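# Lift blue mug from tree, set it upright on the table

## Task

Lift the blue mug off the mug tree and place it standing upright on the table. The tree must still be standing afterwards, and at the end the robot may touch neither the mug nor the tree.

## Robot and tools

Robot: two arms in the same table scene. left_arm carries a five-finger left hand and right_arm a right hand. Calibrated base poses: left_arm (+0.008, +0.263, 0) m, quat_wxyz (+1.000, 0, 0, -0.013); right_arm (-0.025, -0.261, 0) m, quat_wxyz (+1.000, 0, 0, +0.002). A camera stand sits behind the arms.

Scene frame: origin at table-top height, halfway between the nominal bases. +z is up, +x points forward over the table, +y points toward left_arm. Image left and right do not follow the arm names. Reported end_effector_position (m) and end_effector_quat_wxyz use this frame and can be a few cm off, more at long reach.

Hand point: a spot fixed to the hand, 0.15 m out from the wrist mounting face along the fingers and 0.05 m in front of the palm, in line with the index. Its +z runs along straight fingers and +y out of the palm. +x runs across the palm away from the thumb on the right hand, toward the thumb on the left hand. Straight fingers reach 0.06 to 0.07 m past the point, with their centre lines 0.06 m behind it (-y). The hand is 0.08 m wide on the little-finger side and 0.02 m (thumb opposed) to 0.09 m on the thumb side. A wrist bracket on the little-finger side reaches 0.10 m across and can collide.

A row is 28 numbers, each in [-1, 1], always for both arms: left_arm first, then right_arm, 14 each: dx, dy, dz, rx, ry, rz, little, ring, middle, index, thumb_bend, thumb_turn, force_limit, speed. The six pose numbers are offsets, not poses: counted from that arm's Hand target at the start of the action (or move), along scene-frame axes, turning about the Hand target position. 1.0 = 0.6 m or 180 degrees; rx, ry, rz form one rotation vector. A translation longer than 1.0 gets shortened. Six zeros re-request the current Hand target. The six finger numbers are absolute targets: +1 open/straight, -1 curled; thumb_turn +1 beside the palm, -1 opposite the fingers. force_limit maps -1 to about 0 N and +1 to 10 N at the fingertip (15 N for the two thumb motors). speed rises linearly from near 0 at -1 to full at +0.48 and stays full above; full travel takes 0.49 s. Hand numbers never mean no change: repeat the last executed eight for that hand, or, if none yet, its hand_measured six plus hand_force_limit and hand_speed.

Fingertip centres as (y, z) from the hand point: index straight (-0.06, +0.06), half closed (0.00, +0.02), three quarters (0.00, -0.01), closed (-0.01, -0.04); other fingers within 0.01 m. Opposed thumb: straight (+0.04, -0.03), half bent (0.00, -0.01), fully bent toward (-0.05, -0.01). With the thumb opposed, objects 0.035 to 0.065 m thick can be enclosed; a handle down to about 0.025 m.

execute_actions(actions, cameras): actions is a list of actions; each action is up to 15 rows at 1/30 s per row (0.5 s); a short action repeats its last row. Every row in an action is measured from that action's starting Hand target. Images come back only for an empty list or when cameras names them (names, ["all"], [] or null).

move(target, speed, blend, blocking, cameras): target is one row or a list of up to 15 rows; all offsets in the list count from the same starting Hand targets, not from the previous target. speed is path top speed in m/s, 0.002 to 4.3, default 0.25 (turns up to twice that in rad/s), one value or one per target. blend in m rounds corners; 0 stops at each target. blocking=false returns after about 0.5 s while the move continues. Paths are straight, last 0.5 to 10 s, and ignore obstacles and the other arm; fast moves lag, stray and hit harder. Keep paths away from an arm's own base. Hand numbers of the first target go out at the start; later targets' hand numbers go out on arrival when everything is at rest. The move: line reports done (within 10 mm and 2 degrees), off_target, moving, held or fault, plus limits=paced (pose clipped) or limits=held (steps withheld). Neither done nor off_target says anything about contact.

wait(seconds 0 to 10) lets time pass while arms hold; a running move continues. stop brakes the running move. zoom_image(camera, region [x0, y0, x1, y1], at most 504 by 504 px) enlarges the latest image from cam_high, cam_left_wrist or cam_right_wrist (each 896x504). show_instructions shows reference images. finished_scene(scene) ends the scene permanently.

Results: Hand target is the last commanded pose after orientation is clipped to within 40 degrees of the measured one; next offsets start from it. Hands often rest 1 to 3 cm (up to 5 cm) short, usually low; any new command re-requests the target, and you can add the missing distance. hand_measured, hand_stopped_by (moving, target, force, stalled, fault) and hand_load_n follow motor order; load is positive when pushing a finger open and drops near 0 when a grip is lost. A finger motor starts only when its target changes by 0.002 or more, locks at the target or force_limit. To squeeze harder, raise force_limit and send a target more closed than hand_measured; to loosen, send one more open. For gentle closing use speed -0.94 or below. Joint torques include gravity and offsets; numbers 3 and 4 wrap at ±28 N m. MOTOR HOT shows at 85 °C; at 100 °C that arm drops for 30 to 60 s.

Avoid: dropping or releasing a moving mug, knocking the tree over, anything leaving the table, hard or fast contact, arms touching each other or one hand closing on the other, big loads or fast swings on fingers, and long stretched holds. A blocked arm keeps pressing; command a target back past the hand point to relieve it.

Each tool is called after ">>>" by a JSON object that holds its "api" and its "payload".

Reference images:

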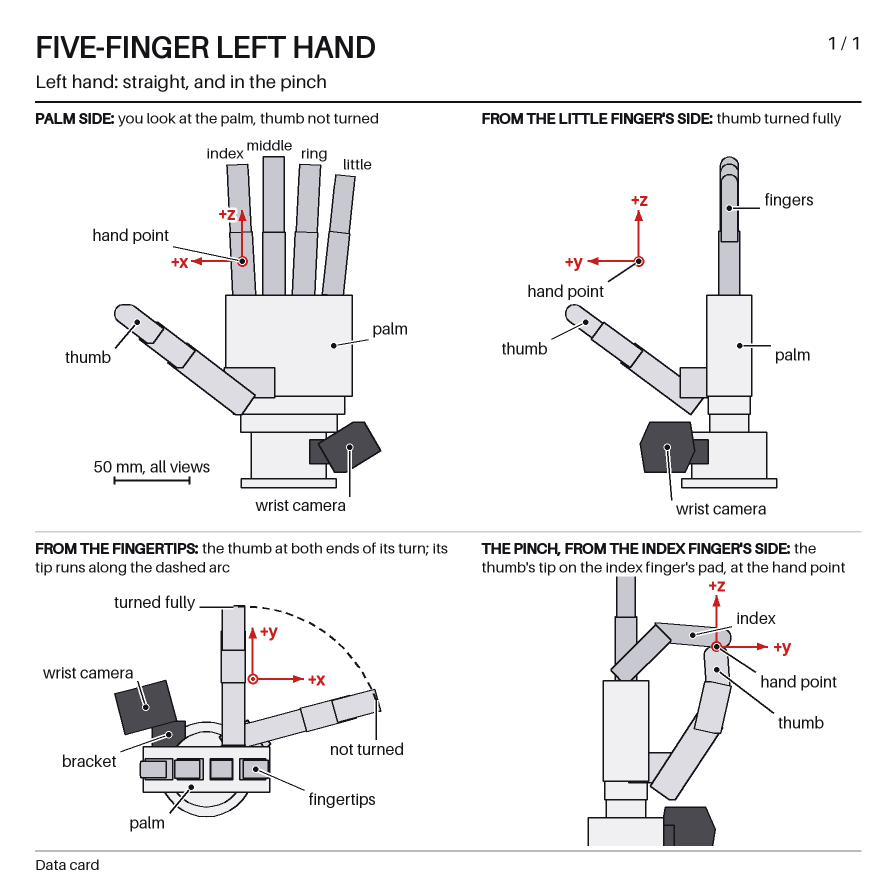

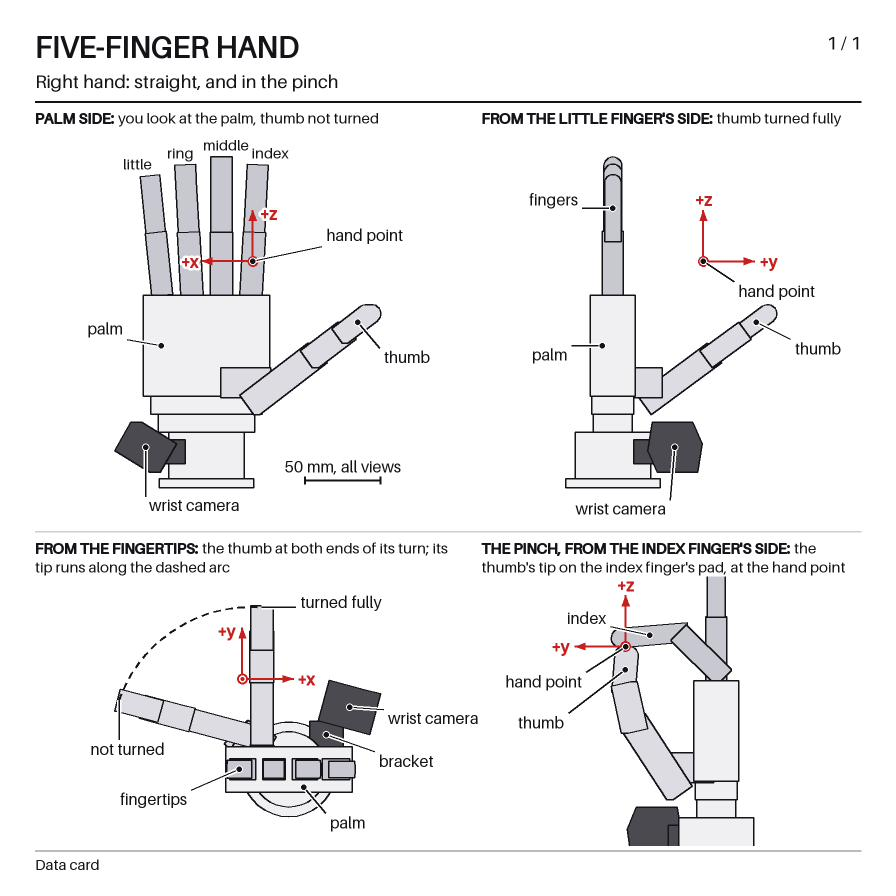

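## Session

>>> {"api": "execute_actions", "payload": {"actions": []}}

Scene clock: 0.00 s.
left_arm: end_effector_position=(+0.4983, -0.0163, +0.2041) hand_measured=(+1.000, +1.000, +1.000, +1.000, +1.000, +1.000) hand_load_n=(+0.0, +0.0, +0.0, +0.0, +0.0, +0.0) hand_stopped_by=(target, target, target, target, target, target) hand_force_limit=0.00 hand_speed=-0.80 end_effector_quat_wxyz=(+0.161, +0.190, +0.746, -0.618) | right_arm: end_effector_position=(+0.2774, -0.2512, +0.3663) hand_measured=(+1.000, +1.000, +1.000, +1.000, +1.000, +1.000) hand_load_n=(+0.0, +0.0, +0.0, +0.0, +0.5, +0.0) hand_stopped_by=(target, target, target, target, target, target) hand_force_limit=0.00 hand_speed=-0.80 end_effector_quat_wxyz=(+0.531, -0.496, +0.637, -0.257)
Joint positions: left_arm=[-0.177 1.577 1.166 -0.327 1.293 1.223] | right_arm=[-0.503 0.537 0.828 -0.688 -0.67 0.204]
Joint velocities: within noise
Joint torques (N m): no reading
Motor temperatures (°C): left_arm=[25 27 28 29 29 28] | right_arm=[33 34 28 28 26 25]
Heat: left arm: hottest wrist pitch 29 °C; right arm: hottest shoulder 34 °C.
Hand target: left_arm +0.5045, -0.0176, +0.2102; +0.167, +0.195, +0.744, -0.617 | right_arm +0.2779, -0.2515, +0.3779; +0.535, -0.496, +0.630, -0.267

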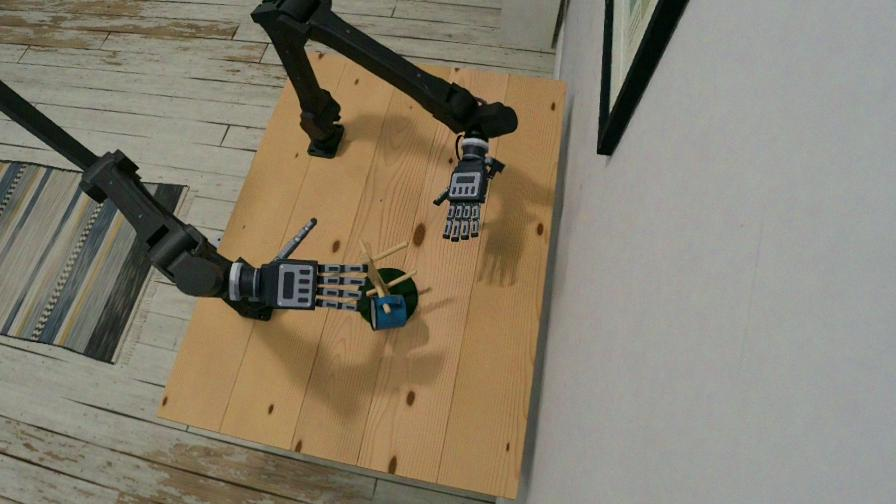

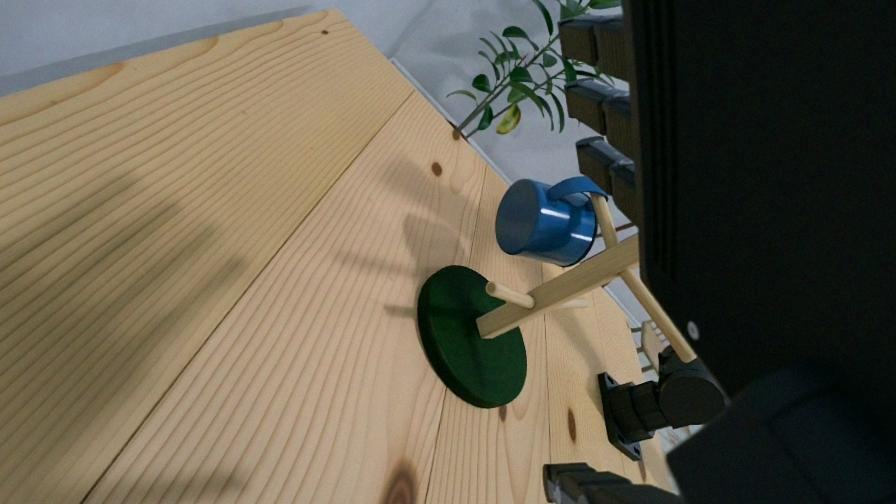

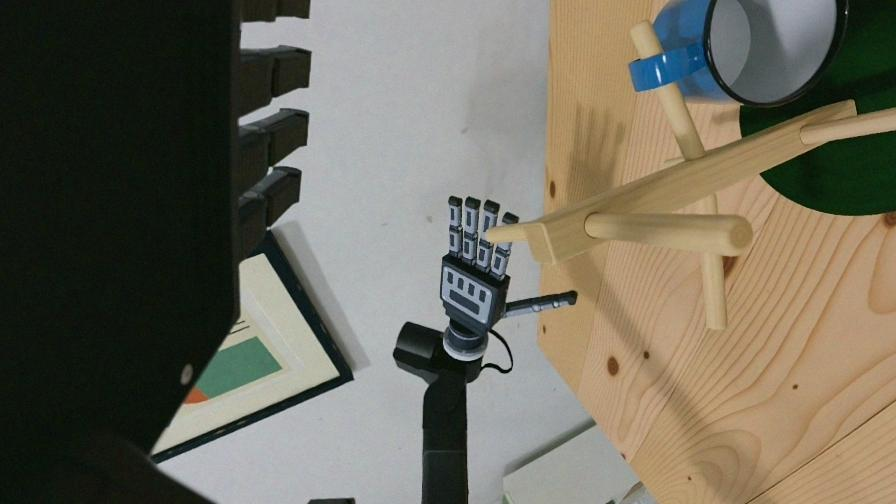

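>>> {"api": "zoom_image", "payload": {"camera": "cam_high", "region": [250, 180, 530, 340]}}

>>> {"api": "zoom_image", "payload": {"camera": "cam_left_wrist", "region": [380, 100, 800, 504]}}

>>> {"api": "zoom_image", "payload": {"camera": "cam_high", "region": [150, 40, 600, 504]}}

Scaled by 1.800 from the camera's 896x504 image, which has a finer 1280x720 frame.

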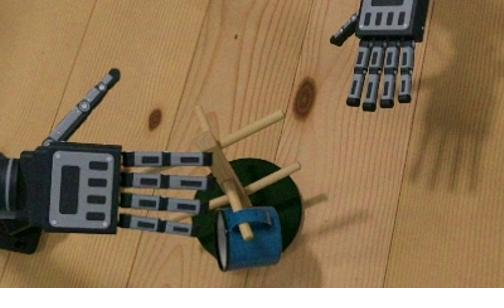

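Scaled by 1.200 from the camera's 896x504 image, which has a finer 1280x720 frame.

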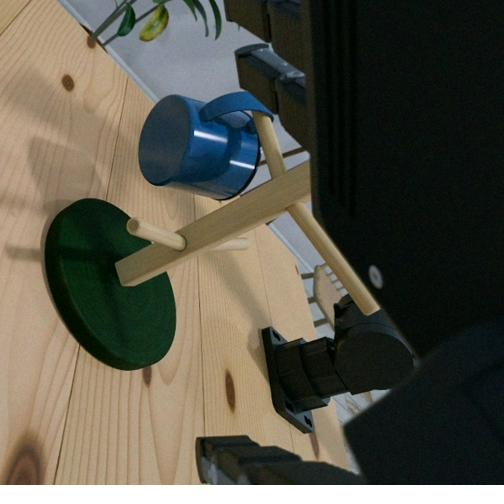

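Scaled by 1.086 from the camera's 896x504 image, which has a finer 1280x720 frame.

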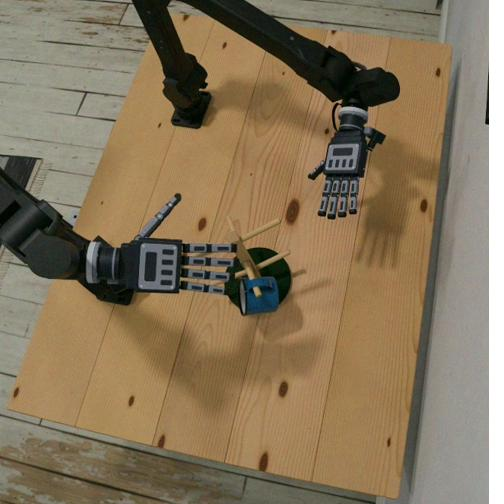

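>>> {"api": "move", "payload": {"target": [[0,0,0,0,0,0,1,1,1,1,1,1,0,-0.8,-0.13,-0.214,0,0,0,0,1,1,1,1,1,1,0,-0.8],[0,0,0,0,0,0,1,1,1,1,1,1,0,-0.8,-0.13,-0.214,-0.13,-0.6888,-0.1263,0.3098,1,1,1,1,1,1,0,-0.8]], "speed": 0.3, "cameras": ["all"]}}

Scene clock: 23.43 s.
left_arm: end_effector_position=(+0.4983, -0.0163, +0.2041) hand_measured=(+1.000, +1.000, +1.000, +1.000, +1.000, +1.000) hand_load_n=(+0.0, +0.0, +0.0, -0.5, +0.0, +0.0) hand_stopped_by=(target, target, target, target, target, target) hand_force_limit=0.00 hand_speed=-0.80 end_effector_quat_wxyz=(+0.161, +0.190, +0.746, -0.618) | right_arm: end_effector_position=(+0.1981, -0.3798, +0.2990) hand_measured=(+1.000, +1.000, +1.000, +1.000, +1.000, +1.000) hand_load_n=(+0.0, +0.0, +0.0, +0.0, +0.0, +0.0) hand_stopped_by=(target, target, target, target, target, target) hand_force_limit=0.00 hand_speed=-0.80 end_effector_quat_wxyz=(+0.103, +0.860, +0.089, +0.493)
Joint positions: left_arm=[-0.177 1.577 1.166 -0.327 1.293 1.223] | right_arm=[-0.49 0.224 0.663 -0.988 -0.332 -2.076]
Joint torques (N m): left_arm=[-0.67 -12.04 8.46 1.28 0.6 -0.08] | right_arm=[1.67 3.6 6.69 3 0.03 -0.2]
Heat: left arm: hottest elbow 31 °C; right arm: hottest shoulder 34 °C.
Hand target: left_arm +0.5045, -0.0176, +0.2102; +0.167, +0.195, +0.744, -0.617 | right_arm +0.1999, -0.3798, +0.3000; +0.026, +0.824, +0.267, +0.499
Off the commanded pose: left_arm 0.009 m, 1 deg | right_arm 0.002 m, 23 deg.
joint sent to its limit (right arm) — joint 6 (wrist roll), lower limit. The joint targets are off in orientation, not in position.
move: off_target (right_arm)

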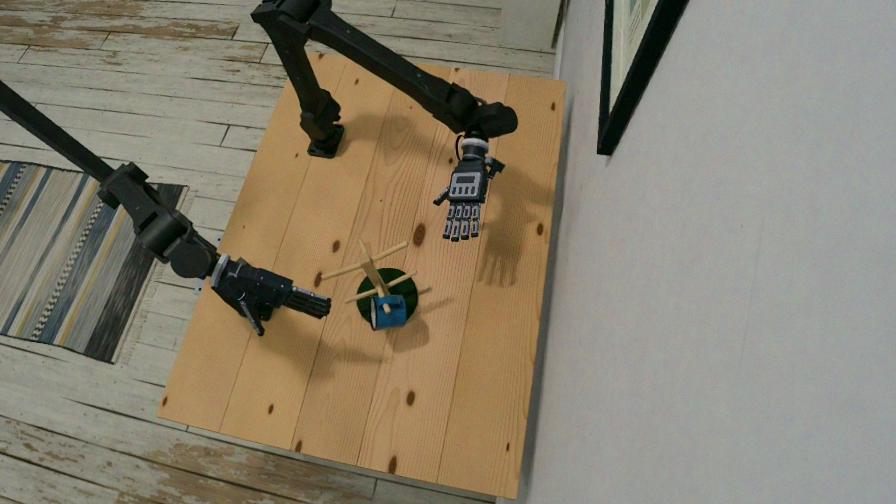

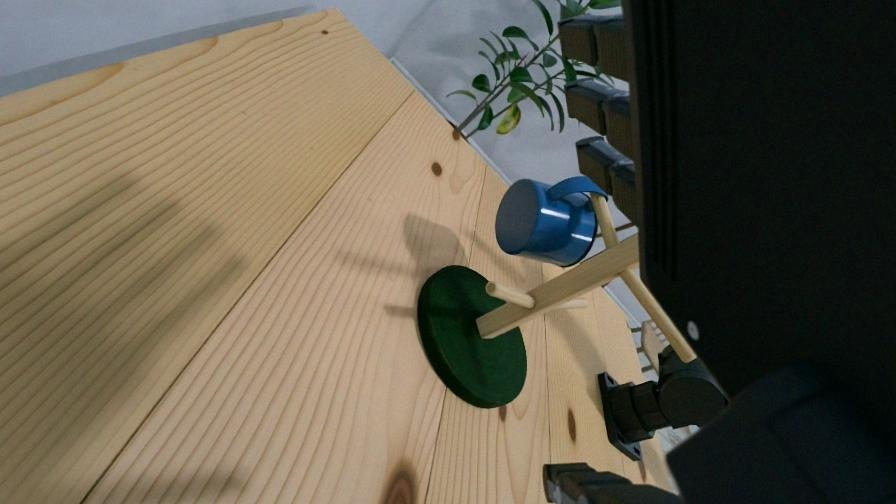

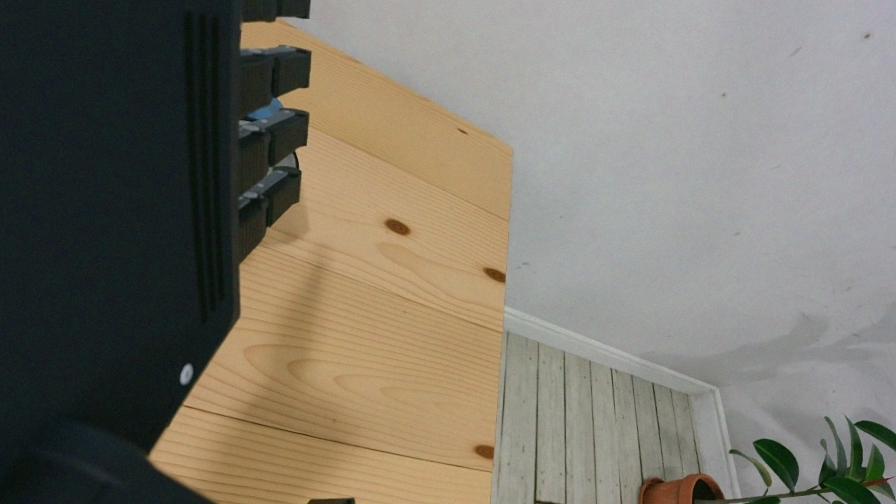

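>>> {"api": "zoom_image", "payload": {"camera": "cam_high", "region": [300, 210, 450, 350]}}

Scaled by 3.360 from the camera's 896x504 image, which has a finer 1280x720 frame.

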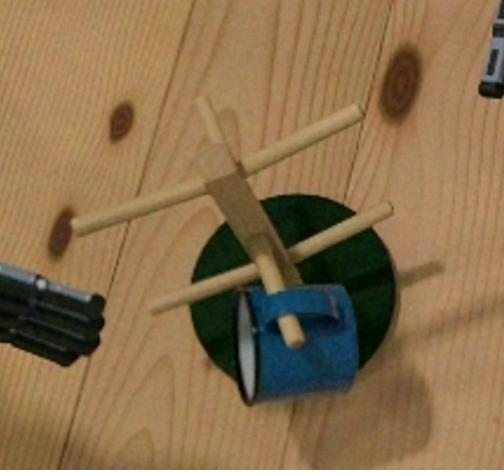

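>>> {"api": "zoom_image", "payload": {"camera": "cam_high", "region": [200, 0, 560, 200]}}

>>> {"api": "zoom_image", "payload": {"camera": "cam_high", "region": [60, 140, 360, 350]}}

Scaled by 1.400 from the camera's 896x504 image, which has a finer 1280x720 frame.

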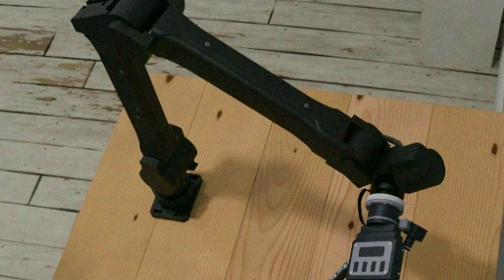

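Scaled by 1.680 from the camera's 896x504 image, which has a finer 1280x720 frame.

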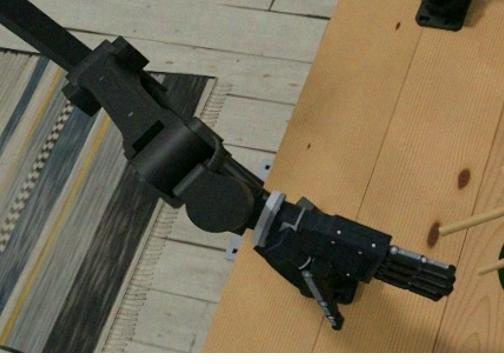

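>>> {"api": "move", "payload": {"target": [0,0,0,0,0,0,1,1,1,1,1,1,0,-0.8,0.0333,-0.0333,0,0.5327,0.1234,-0.2849,-1,-1,-1,-1,1,-1,0,0], "speed": 0.4}}

>>> {"api": "move", "payload": {"target": [0,0,0,0,0,0,1,1,1,1,1,1,0,-0.8,0,0.03,-0.07,0.578,0.155,-0.2795,-1,-1,-1,-1,1,-1,0,0], "speed": 0.4, "cameras": ["all"]}}

Scene clock: 43.43 s.
left_arm: end_effector_position=(+0.4983, -0.0163, +0.2041) hand_measured=(+1.000, +1.000, +1.000, +1.000, +1.000, +1.000) hand_load_n=(+0.0, +0.0, +0.0, +0.0, +0.0, +0.0) hand_stopped_by=(target, target, target, target, target, target) hand_force_limit=0.00 hand_speed=-0.80 end_effector_quat_wxyz=(+0.161, +0.190, +0.746, -0.618) | right_arm: end_effector_position=(+0.2173, -0.3909, +0.2800) hand_measured=(-1.000, -1.000, -1.000, -1.000, +1.000, -1.000) hand_load_n=(+0.0, +0.0, +0.5, +0.0, +0.0, +0.0) hand_stopped_by=(target, target, target, target, target, target) hand_force_limit=0.00 hand_speed=0.00 end_effector_quat_wxyz=(-0.431, +0.671, -0.516, +0.314)
Joint positions: left_arm=[-0.177 1.577 1.166 -0.327 1.293 1.223] | right_arm=[-1.084 0.843 0.914 -1.241 -1.084 -1.097]
Joint torques (N m): left_arm=[-0.73 -12.04 8.46 1.28 0.6 -0.07] | right_arm=[-0.32 -2.49 10.78 0.7 -0.77 0.04]
Motor temperatures (°C): left_arm=[25 29 32 29 29 28] | right_arm=[33 34 33 28 26 25]
Heat: left arm: hottest elbow 32 °C; right arm: hottest shoulder 34 °C.
Hand target: left_arm +0.5045, -0.0176, +0.2102; +0.167, +0.195, +0.744, -0.617 | right_arm +0.2199, -0.3998, +0.3000; -0.426, +0.669, -0.514, +0.327
Off the commanded pose: left_arm 0.009 m, 1 deg | right_arm 0.022 m, 2 deg.
move: off_target (right_arm)

Scene clock: 47.27 s.
left_arm: end_effector_position=(+0.4983, -0.0163, +0.2041) hand_measured=(+1.000, +1.000, +1.000, +1.000, +1.000, +1.000) hand_load_n=(+0.0, +0.0, +0.0, +0.0, +0.0, +0.0) hand_stopped_by=(target, target, target, target, target, target) hand_force_limit=0.00 hand_speed=-0.80 end_effector_quat_wxyz=(+0.161, +0.190, +0.746, -0.618) | right_arm: end_effector_position=(+0.2220, -0.3813, +0.2611) hand_measured=(-1.000, -1.000, -1.000, -1.000, +1.000, -1.000) hand_load_n=(+0.0, +0.0, +0.0, +0.0, +0.0, -0.5) hand_stopped_by=(target, target, target, target, target, target) hand_force_limit=0.00 hand_speed=0.00 end_effector_quat_wxyz=(+0.497, +0.096, +0.837, +0.207)
Joint positions: left_arm=[-0.177 1.577 1.166 -0.327 1.293 1.223] | right_arm=[-1.272 0.94 0.645 -1.232 -1.137 0.559]
Joint torques (N m): left_arm=[-0.67 -12.04 8.46 1.28 0.6 -0.07] | right_arm=[-0.44 -4.37 5.52 1.07 -0.69 0.08]
Heat: left arm: hottest elbow 32 °C; right arm: hottest shoulder 34 °C.
Hand target: left_arm +0.5045, -0.0176, +0.2102; +0.167, +0.195, +0.744, -0.617 | right_arm +0.2199, -0.3818, +0.2580; +0.498, +0.102, +0.837, +0.201
Off the commanded pose: left_arm 0.009 m, 1 deg | right_arm 0.004 m, 1 deg.
move: done

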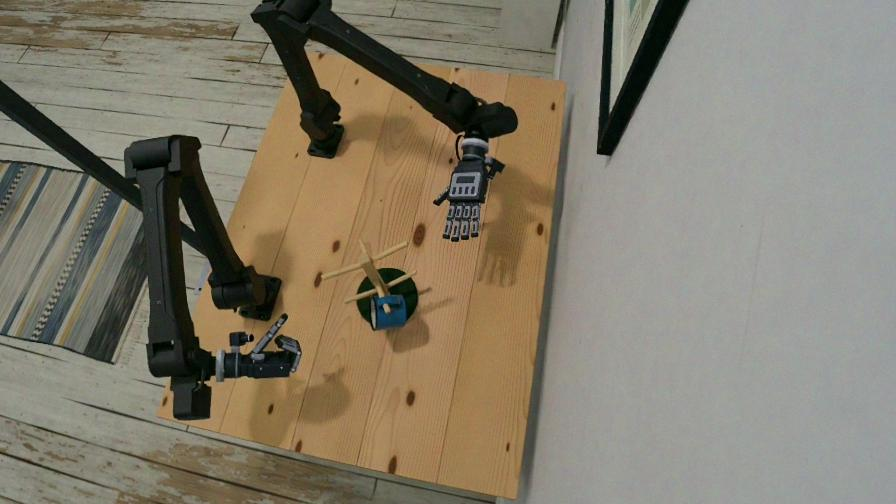

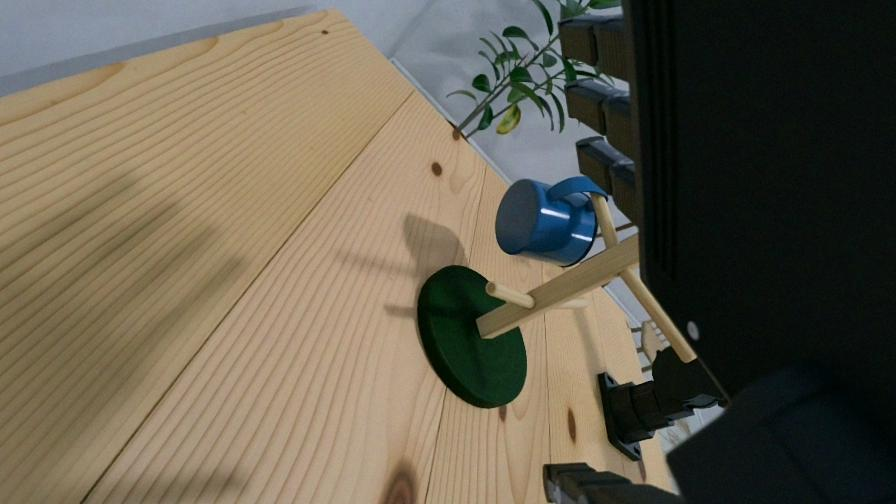

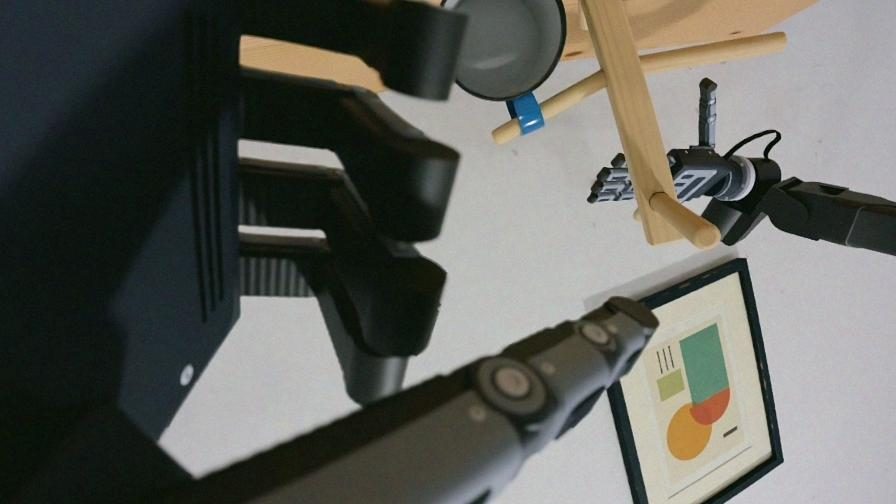

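>>> {"api": "move", "payload": {"target": [0,0,0,0,0,0,1,1,1,1,1,1,0,-0.8,0.0118,0.0257,-0.1395,0,0,0,-1,-1,-1,-1,1,-1,0,0], "speed": 0.2, "cameras": ["all"]}}

Scene clock: 50.93 s.
left_arm: end_effector_position=(+0.4983, -0.0163, +0.2041) hand_measured=(+1.000, +1.000, +1.000, +1.000, +1.000, +1.000) hand_load_n=(-0.5, +0.0, +0.0, +0.0, +0.0, +0.0) hand_stopped_by=(target, target, target, target, target, target) hand_force_limit=0.00 hand_speed=-0.80 end_effector_quat_wxyz=(+0.161, +0.190, +0.746, -0.618) | right_arm: end_effector_position=(+0.2256, -0.3703, +0.1806) hand_measured=(-1.000, -1.000, -1.000, -1.000, +1.000, -1.000) hand_load_n=(+0.0, +0.0, +0.0, +0.0, +0.0, -0.5) hand_stopped_by=(target, target, target, target, target, target) hand_force_limit=0.00 hand_speed=0.00 end_effector_quat_wxyz=(+0.503, +0.100, +0.837, +0.194)
Joint positions: left_arm=[-0.177 1.577 1.166 -0.327 1.293 1.223] | right_arm=[-1.243 0.983 0.436 -0.848 -1.13 0.68]
Joint torques (N m): left_arm=[-0.67 -12.04 8.46 1.28 0.6 -0.07] | right_arm=[1.67 -2.2 5 1.33 -0.68 0.08]
Heat: left arm: hottest elbow 32 °C; right arm: hottest shoulder 34 °C.
Hand target: left_arm +0.5045, -0.0176, +0.2102; +0.167, +0.195, +0.744, -0.617 | right_arm +0.2270, -0.3664, +0.1743; +0.498, +0.102, +0.837, +0.201
Off the commanded pose: left_arm 0.009 m, 1 deg | right_arm 0.008 m, 1 deg.
move: done

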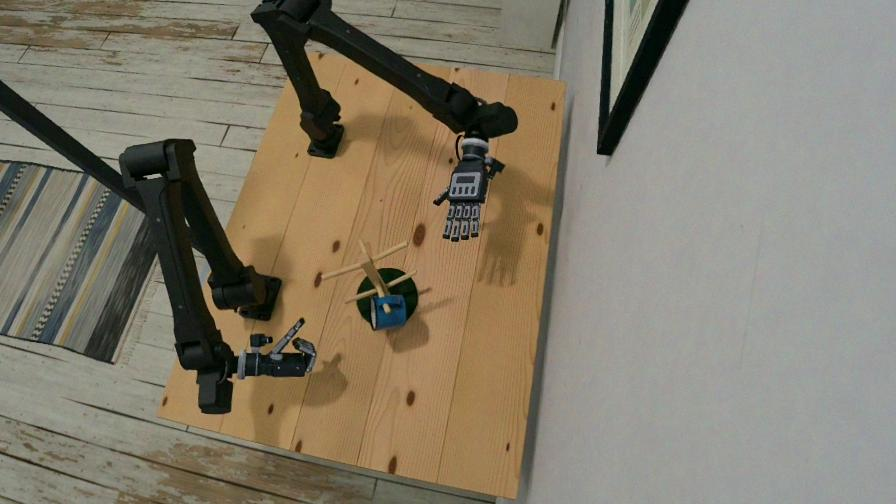

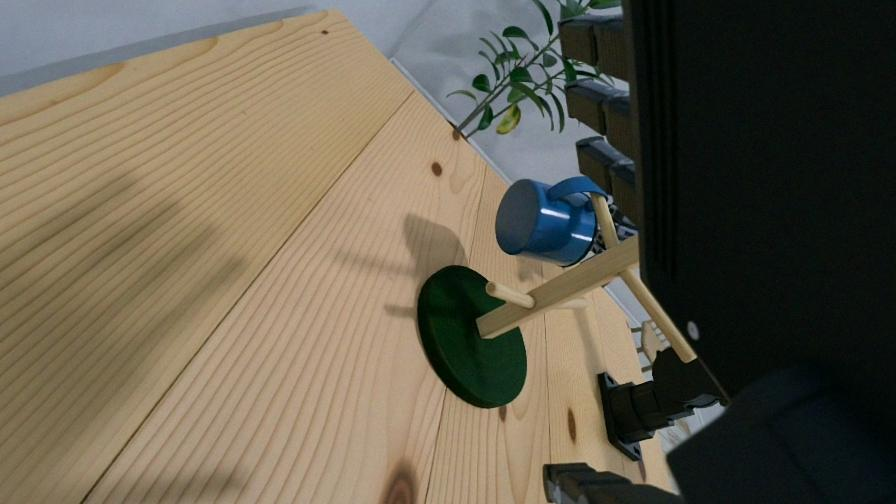

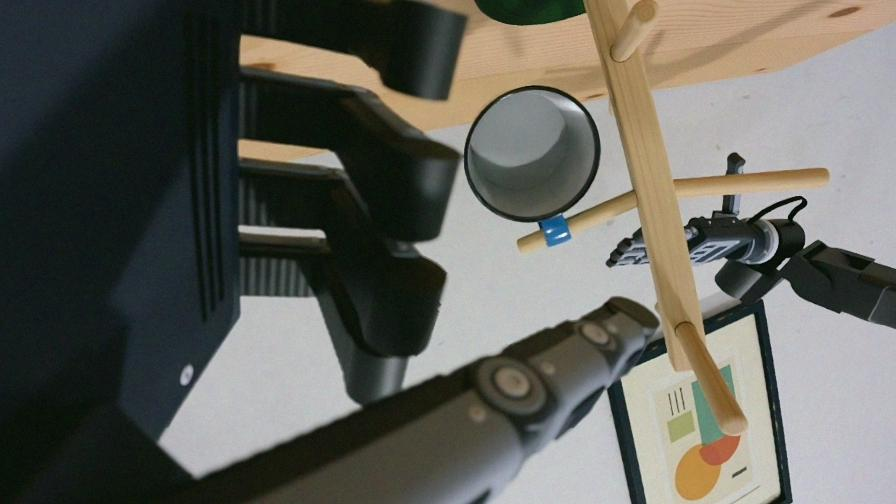

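>>> {"api": "zoom_image", "payload": {"camera": "cam_right_wrist", "region": [400, 60, 660, 280]}}

Scaled by 1.938 from the camera's 896x504 image, which has a finer 1280x720 frame.

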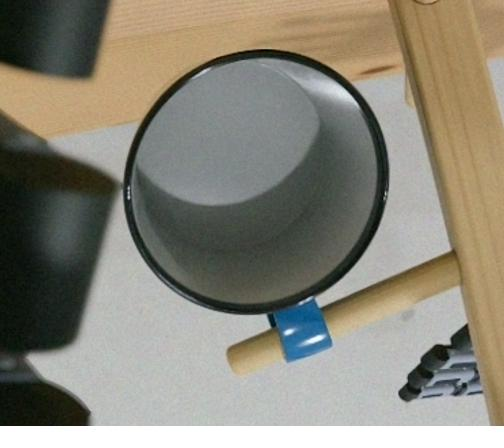

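>>> {"api": "move", "payload": {"target": [0,0,0,0,0,0,1,1,1,1,1,1,0,-0.8,0.0562,0.0243,-0.0487,0,0,0,-1,-1,-1,-1,1,-1,0,0], "speed": 0.12, "cameras": ["all"]}}

Scene clock: 55.00 s.
left_arm: end_effector_position=(+0.4983, -0.0163, +0.2041) hand_measured=(+1.000, +1.000, +1.000, +1.000, +1.000, +1.000) hand_load_n=(+0.0, +0.0, +0.0, +0.0, +0.0, +0.0) hand_stopped_by=(target, target, target, target, target, target) hand_force_limit=0.00 hand_speed=-0.80 end_effector_quat_wxyz=(+0.161, +0.190, +0.746, -0.618) | right_arm: end_effector_position=(+0.2601, -0.3563, +0.1506) hand_measured=(-1.000, -1.000, -1.000, -1.000, +1.000, -1.000) hand_load_n=(+0.0, +0.0, +0.0, +0.0, +0.0, -0.5) hand_stopped_by=(target, target, target, target, target, target) hand_force_limit=0.00 hand_speed=0.00 end_effector_quat_wxyz=(+0.502, +0.101, +0.836, +0.196)
Joint positions: left_arm=[-0.177 1.577 1.166 -0.327 1.293 1.223] | right_arm=[-1.065 1.007 0.326 -0.387 -1.072 1.052]
Joint torques (N m): left_arm=[-0.67 -12.1 8.46 1.26 0.6 -0.07] | right_arm=[1.67 -2.55 4.82 2 -0.55 0.04]
Heat: left arm: hottest elbow 32 °C; right arm: hottest shoulder 34 °C.
Hand target: left_arm +0.5045, -0.0176, +0.2102; +0.167, +0.195, +0.744, -0.617 | right_arm +0.2607, -0.3518, +0.1452; +0.498, +0.102, +0.837, +0.201
Off the commanded pose: left_arm 0.009 m, 1 deg | right_arm 0.007 m, 1 deg.
move: done

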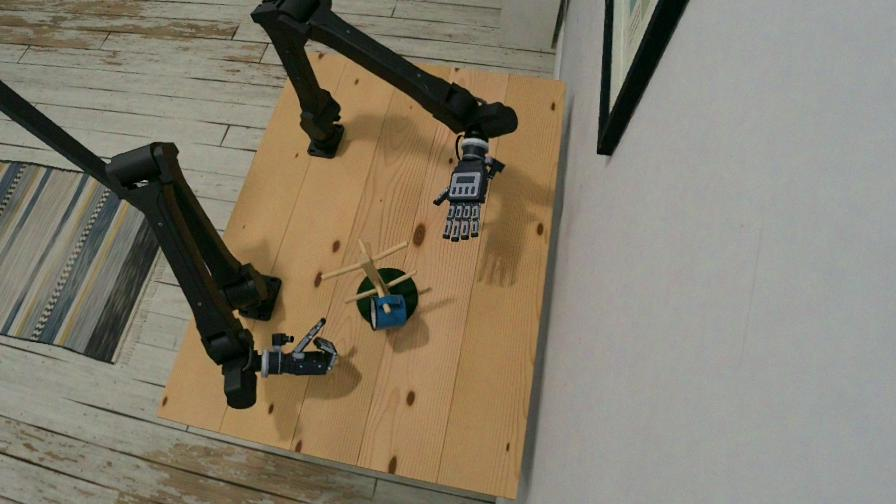

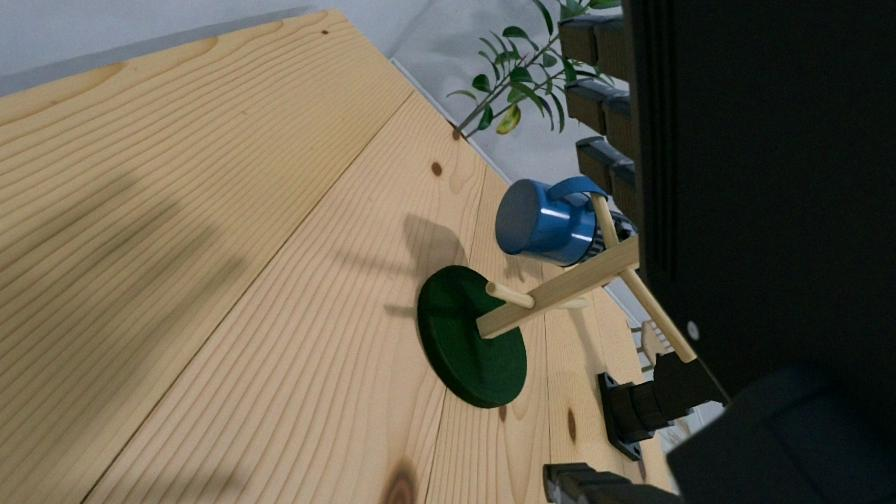

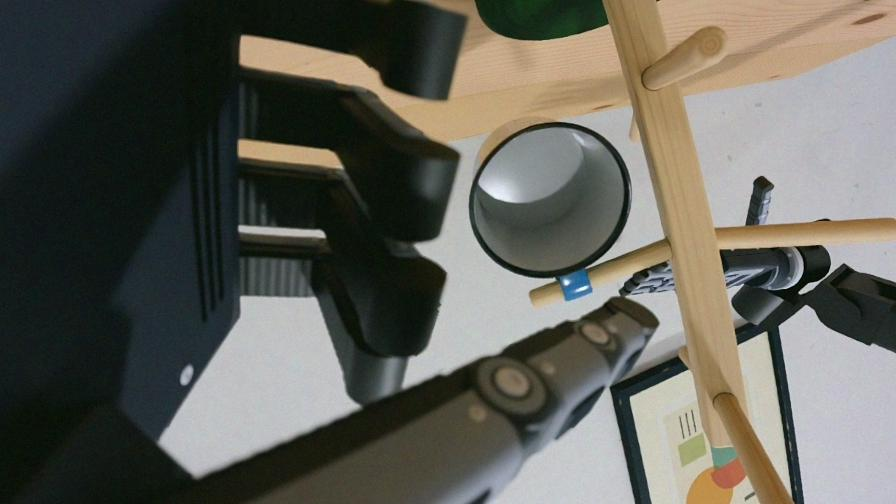

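>>> {"api": "move", "payload": {"target": [0,0,0,0,0,0,1,1,1,1,1,1,0,-0.8,0.0543,0.0263,-0.0312,0,0,0,-1,-1,-1,-1,1,-1,0,0], "speed": 0.1, "cameras": ["all"]}}

>>> {"api": "zoom_image", "payload": {"camera": "cam_left_wrist", "region": [440, 120, 680, 340]}}

>>> {"api": "zoom_image", "payload": {"camera": "cam_high", "region": [250, 230, 450, 400]}}

Scene clock: 59.37 s.
left_arm: end_effector_position=(+0.4983, -0.0163, +0.2041) hand_measured=(+1.000, +1.000, +1.000, +1.000, +1.000, +1.000) hand_load_n=(+0.0, +0.0, +0.0, +0.0, +0.0, +0.0) hand_stopped_by=(target, target, target, target, target, target) hand_force_limit=0.00 hand_speed=-0.80 end_effector_quat_wxyz=(+0.161, +0.190, +0.746, -0.618) | right_arm: end_effector_position=(+0.2933, -0.3409, +0.1329) hand_measured=(-1.000, -1.000, -1.000, -1.000, +1.000, -1.000) hand_load_n=(+0.0, +0.0, +0.0, +0.0, -0.5, -0.5) hand_stopped_by=(target, target, target, target, target, target) hand_force_limit=0.00 hand_speed=0.00 end_effector_quat_wxyz=(+0.503, +0.099, +0.836, +0.195)
Joint positions: left_arm=[-0.177 1.577 1.166 -0.327 1.293 1.223] | right_arm=[-0.894 1.08 0.265 -0.022 -0.972 1.318]
Joint torques (N m): left_arm=[-0.67 -12.1 8.46 1.28 0.6 -0.08] | right_arm=[1.61 -2.37 4.42 2.36 -0.42 0.07]
Heat: left arm: hottest elbow 33 °C; right arm: hottest shoulder 34 °C.
Hand target: left_arm +0.5045, -0.0176, +0.2102; +0.167, +0.195, +0.744, -0.617 | right_arm +0.2932, -0.3361, +0.1263; +0.498, +0.102, +0.837, +0.201
Off the commanded pose: left_arm 0.009 m, 1 deg | right_arm 0.008 m, 1 deg.
move: done

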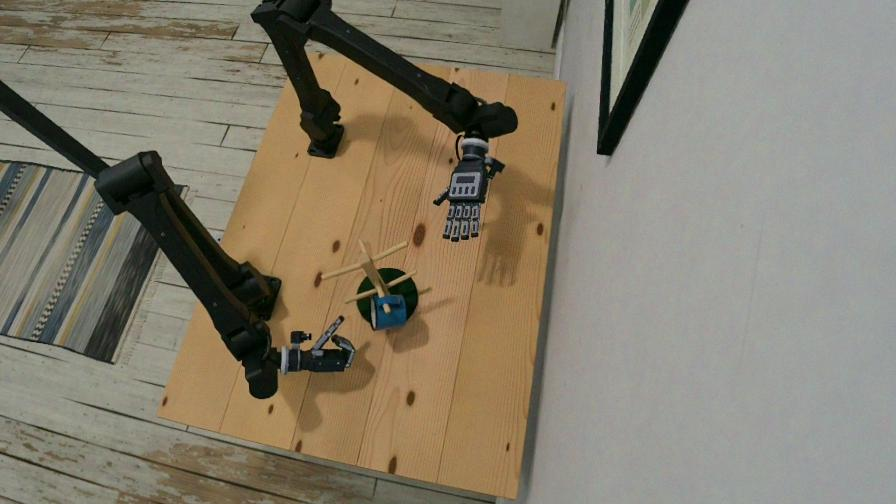

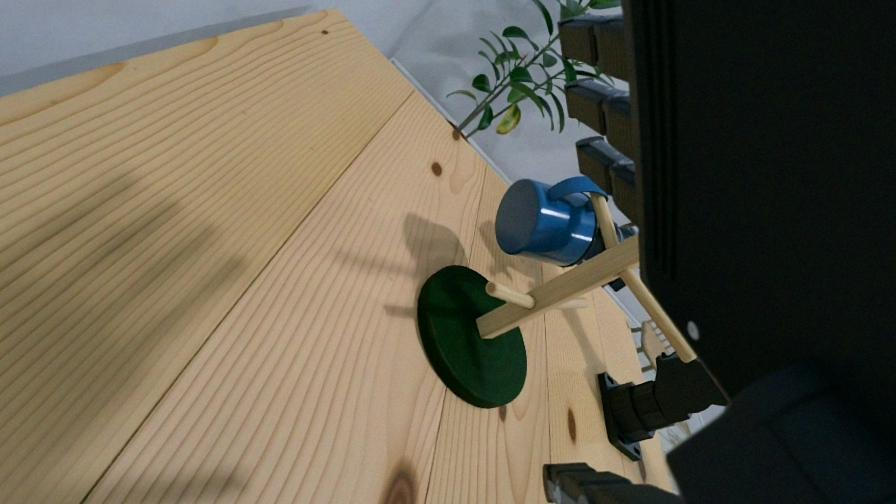

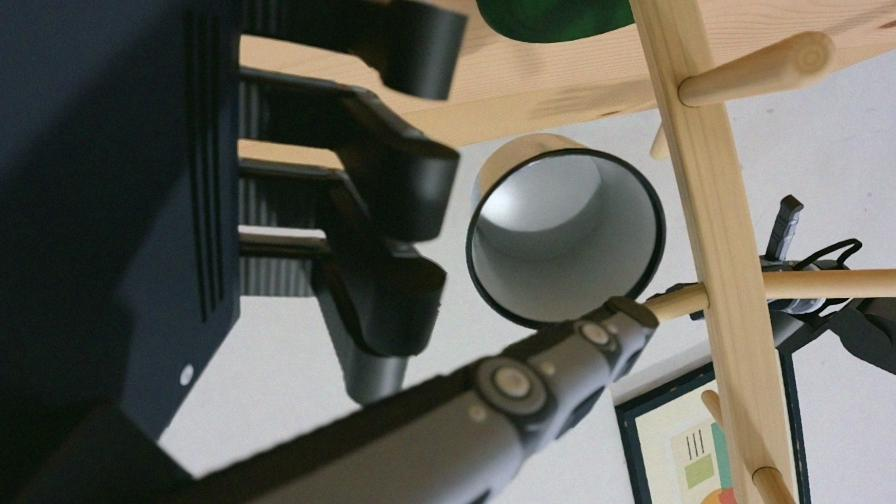

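Scaled by 2.100 from the camera's 896x504 image, which has a finer 1280x720 frame.

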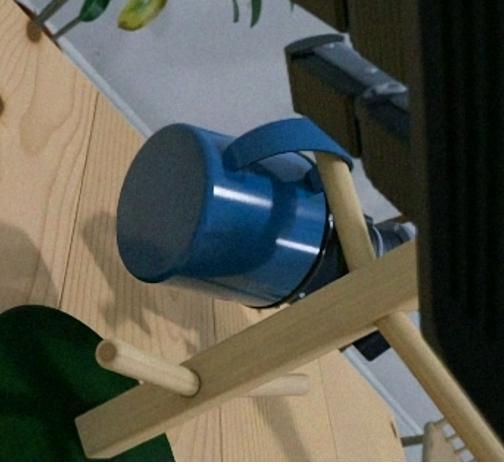

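Scaled by 2.520 from the camera's 896x504 image, which has a finer 1280x720 frame.

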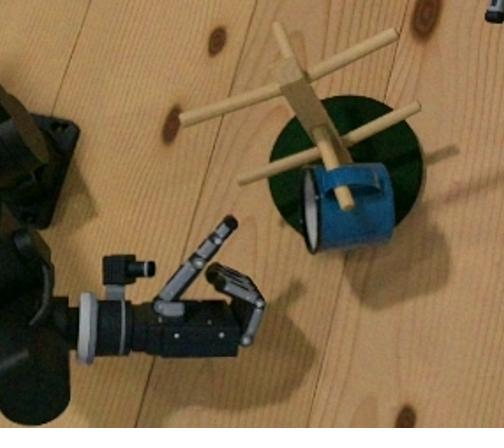

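>>> {"api": "move", "payload": {"target": [0,0,0,0,0,0,1,1,1,1,1,1,0,-0.8,0.0462,0.0233,-0.0298,0,0,0,-1,-1,-1,-1,1,-1,0,0], "speed": 0.1, "cameras": ["all"]}}

>>> {"api": "zoom_image", "payload": {"camera": "cam_left_wrist", "region": [440, 120, 680, 340]}}

>>> {"api": "zoom_image", "payload": {"camera": "cam_high", "region": [250, 230, 450, 400]}}

Scene clock: 61.87 s.
left_arm: end_effector_position=(+0.4983, -0.0163, +0.2041) hand_measured=(+1.000, +1.000, +1.000, +1.000, +1.000, +1.000) hand_load_n=(+0.0, +0.0, +0.0, +0.0, +0.0, +0.0) hand_stopped_by=(target, target, target, target, target, target) hand_force_limit=0.00 hand_speed=-0.80 end_effector_quat_wxyz=(+0.161, +0.190, +0.746, -0.618) | right_arm: end_effector_position=(+0.3218, -0.3270, +0.1147) hand_measured=(-1.000, -1.000, -1.000, -1.000, +1.000, -1.000) hand_load_n=(+0.0, +0.0, +0.0, +0.0, +0.0, -0.5) hand_stopped_by=(target, target, target, target, target, target) hand_force_limit=0.00 hand_speed=0.00 end_effector_quat_wxyz=(+0.503, +0.099, +0.836, +0.195)
Joint positions: left_arm=[-0.177 1.577 1.166 -0.327 1.293 1.223] | right_arm=[-0.756 1.212 0.241 0.261 -0.874 1.477]
Joint torques (N m): left_arm=[-0.67 -12.1 8.47 1.28 0.6 -0.07] | right_arm=[1.67 -3.37 3.75 2.63 -0.32 0.05]
Heat: left arm: hottest elbow 33 °C; right arm: hottest shoulder 34 °C.
Hand target: left_arm +0.5045, -0.0176, +0.2102; +0.167, +0.195, +0.744, -0.617 | right_arm +0.3209, -0.3219, +0.1084; +0.498, +0.102, +0.837, +0.201
Off the commanded pose: left_arm 0.009 m, 1 deg | right_arm 0.008 m, 1 deg.
move: done

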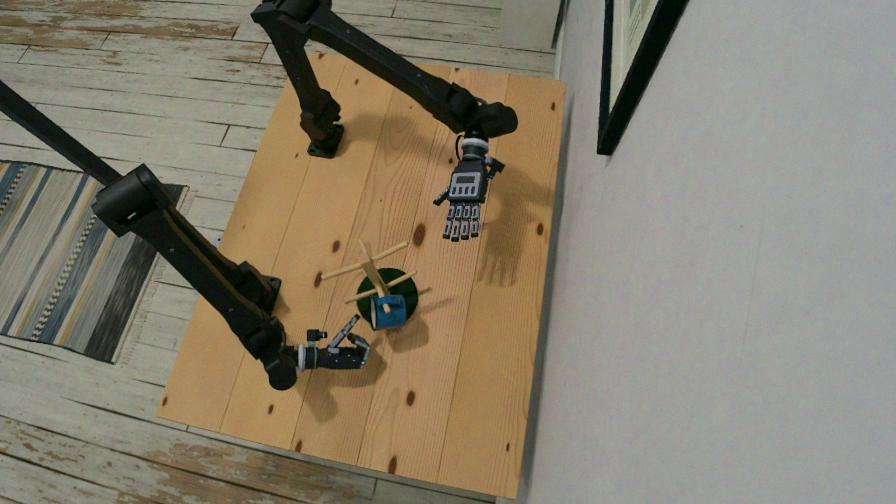

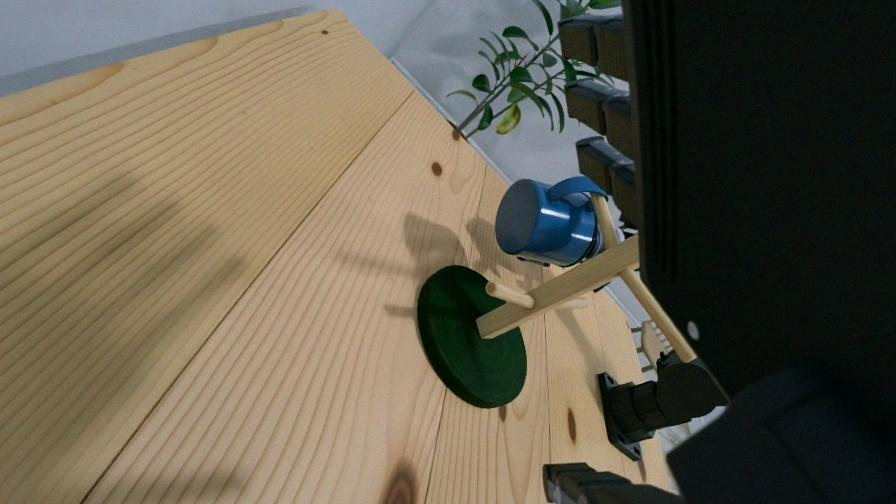

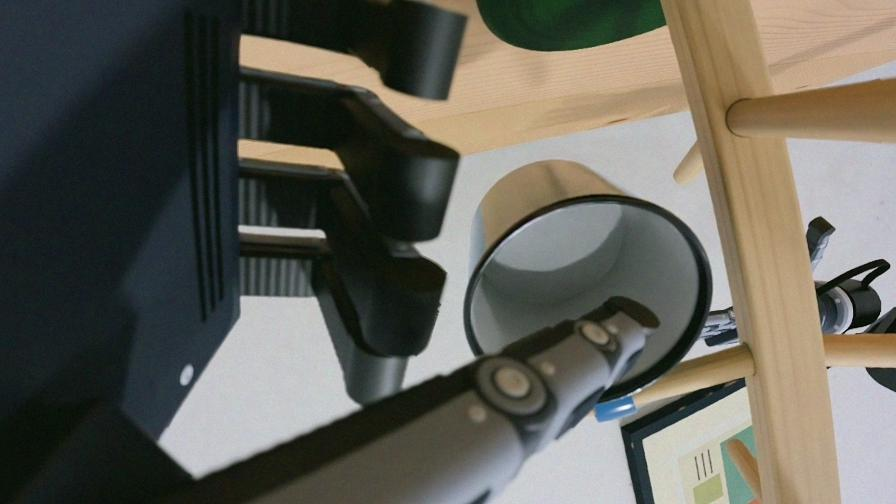

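Scaled by 2.100 from the camera's 896x504 image, which has a finer 1280x720 frame.

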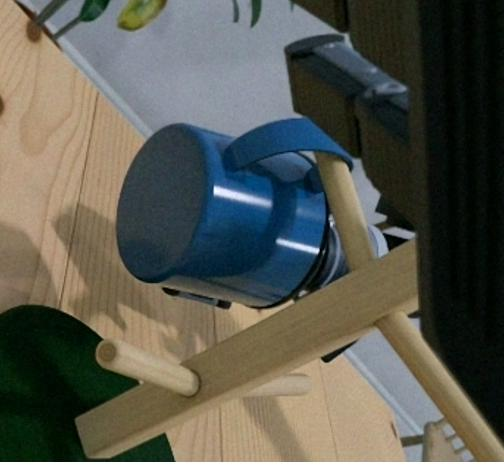

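Scaled by 2.520 from the camera's 896x504 image, which has a finer 1280x720 frame.

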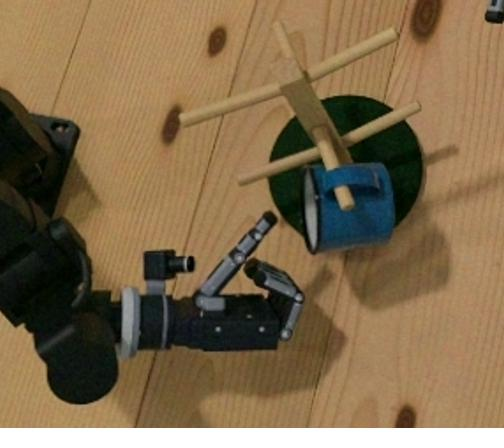

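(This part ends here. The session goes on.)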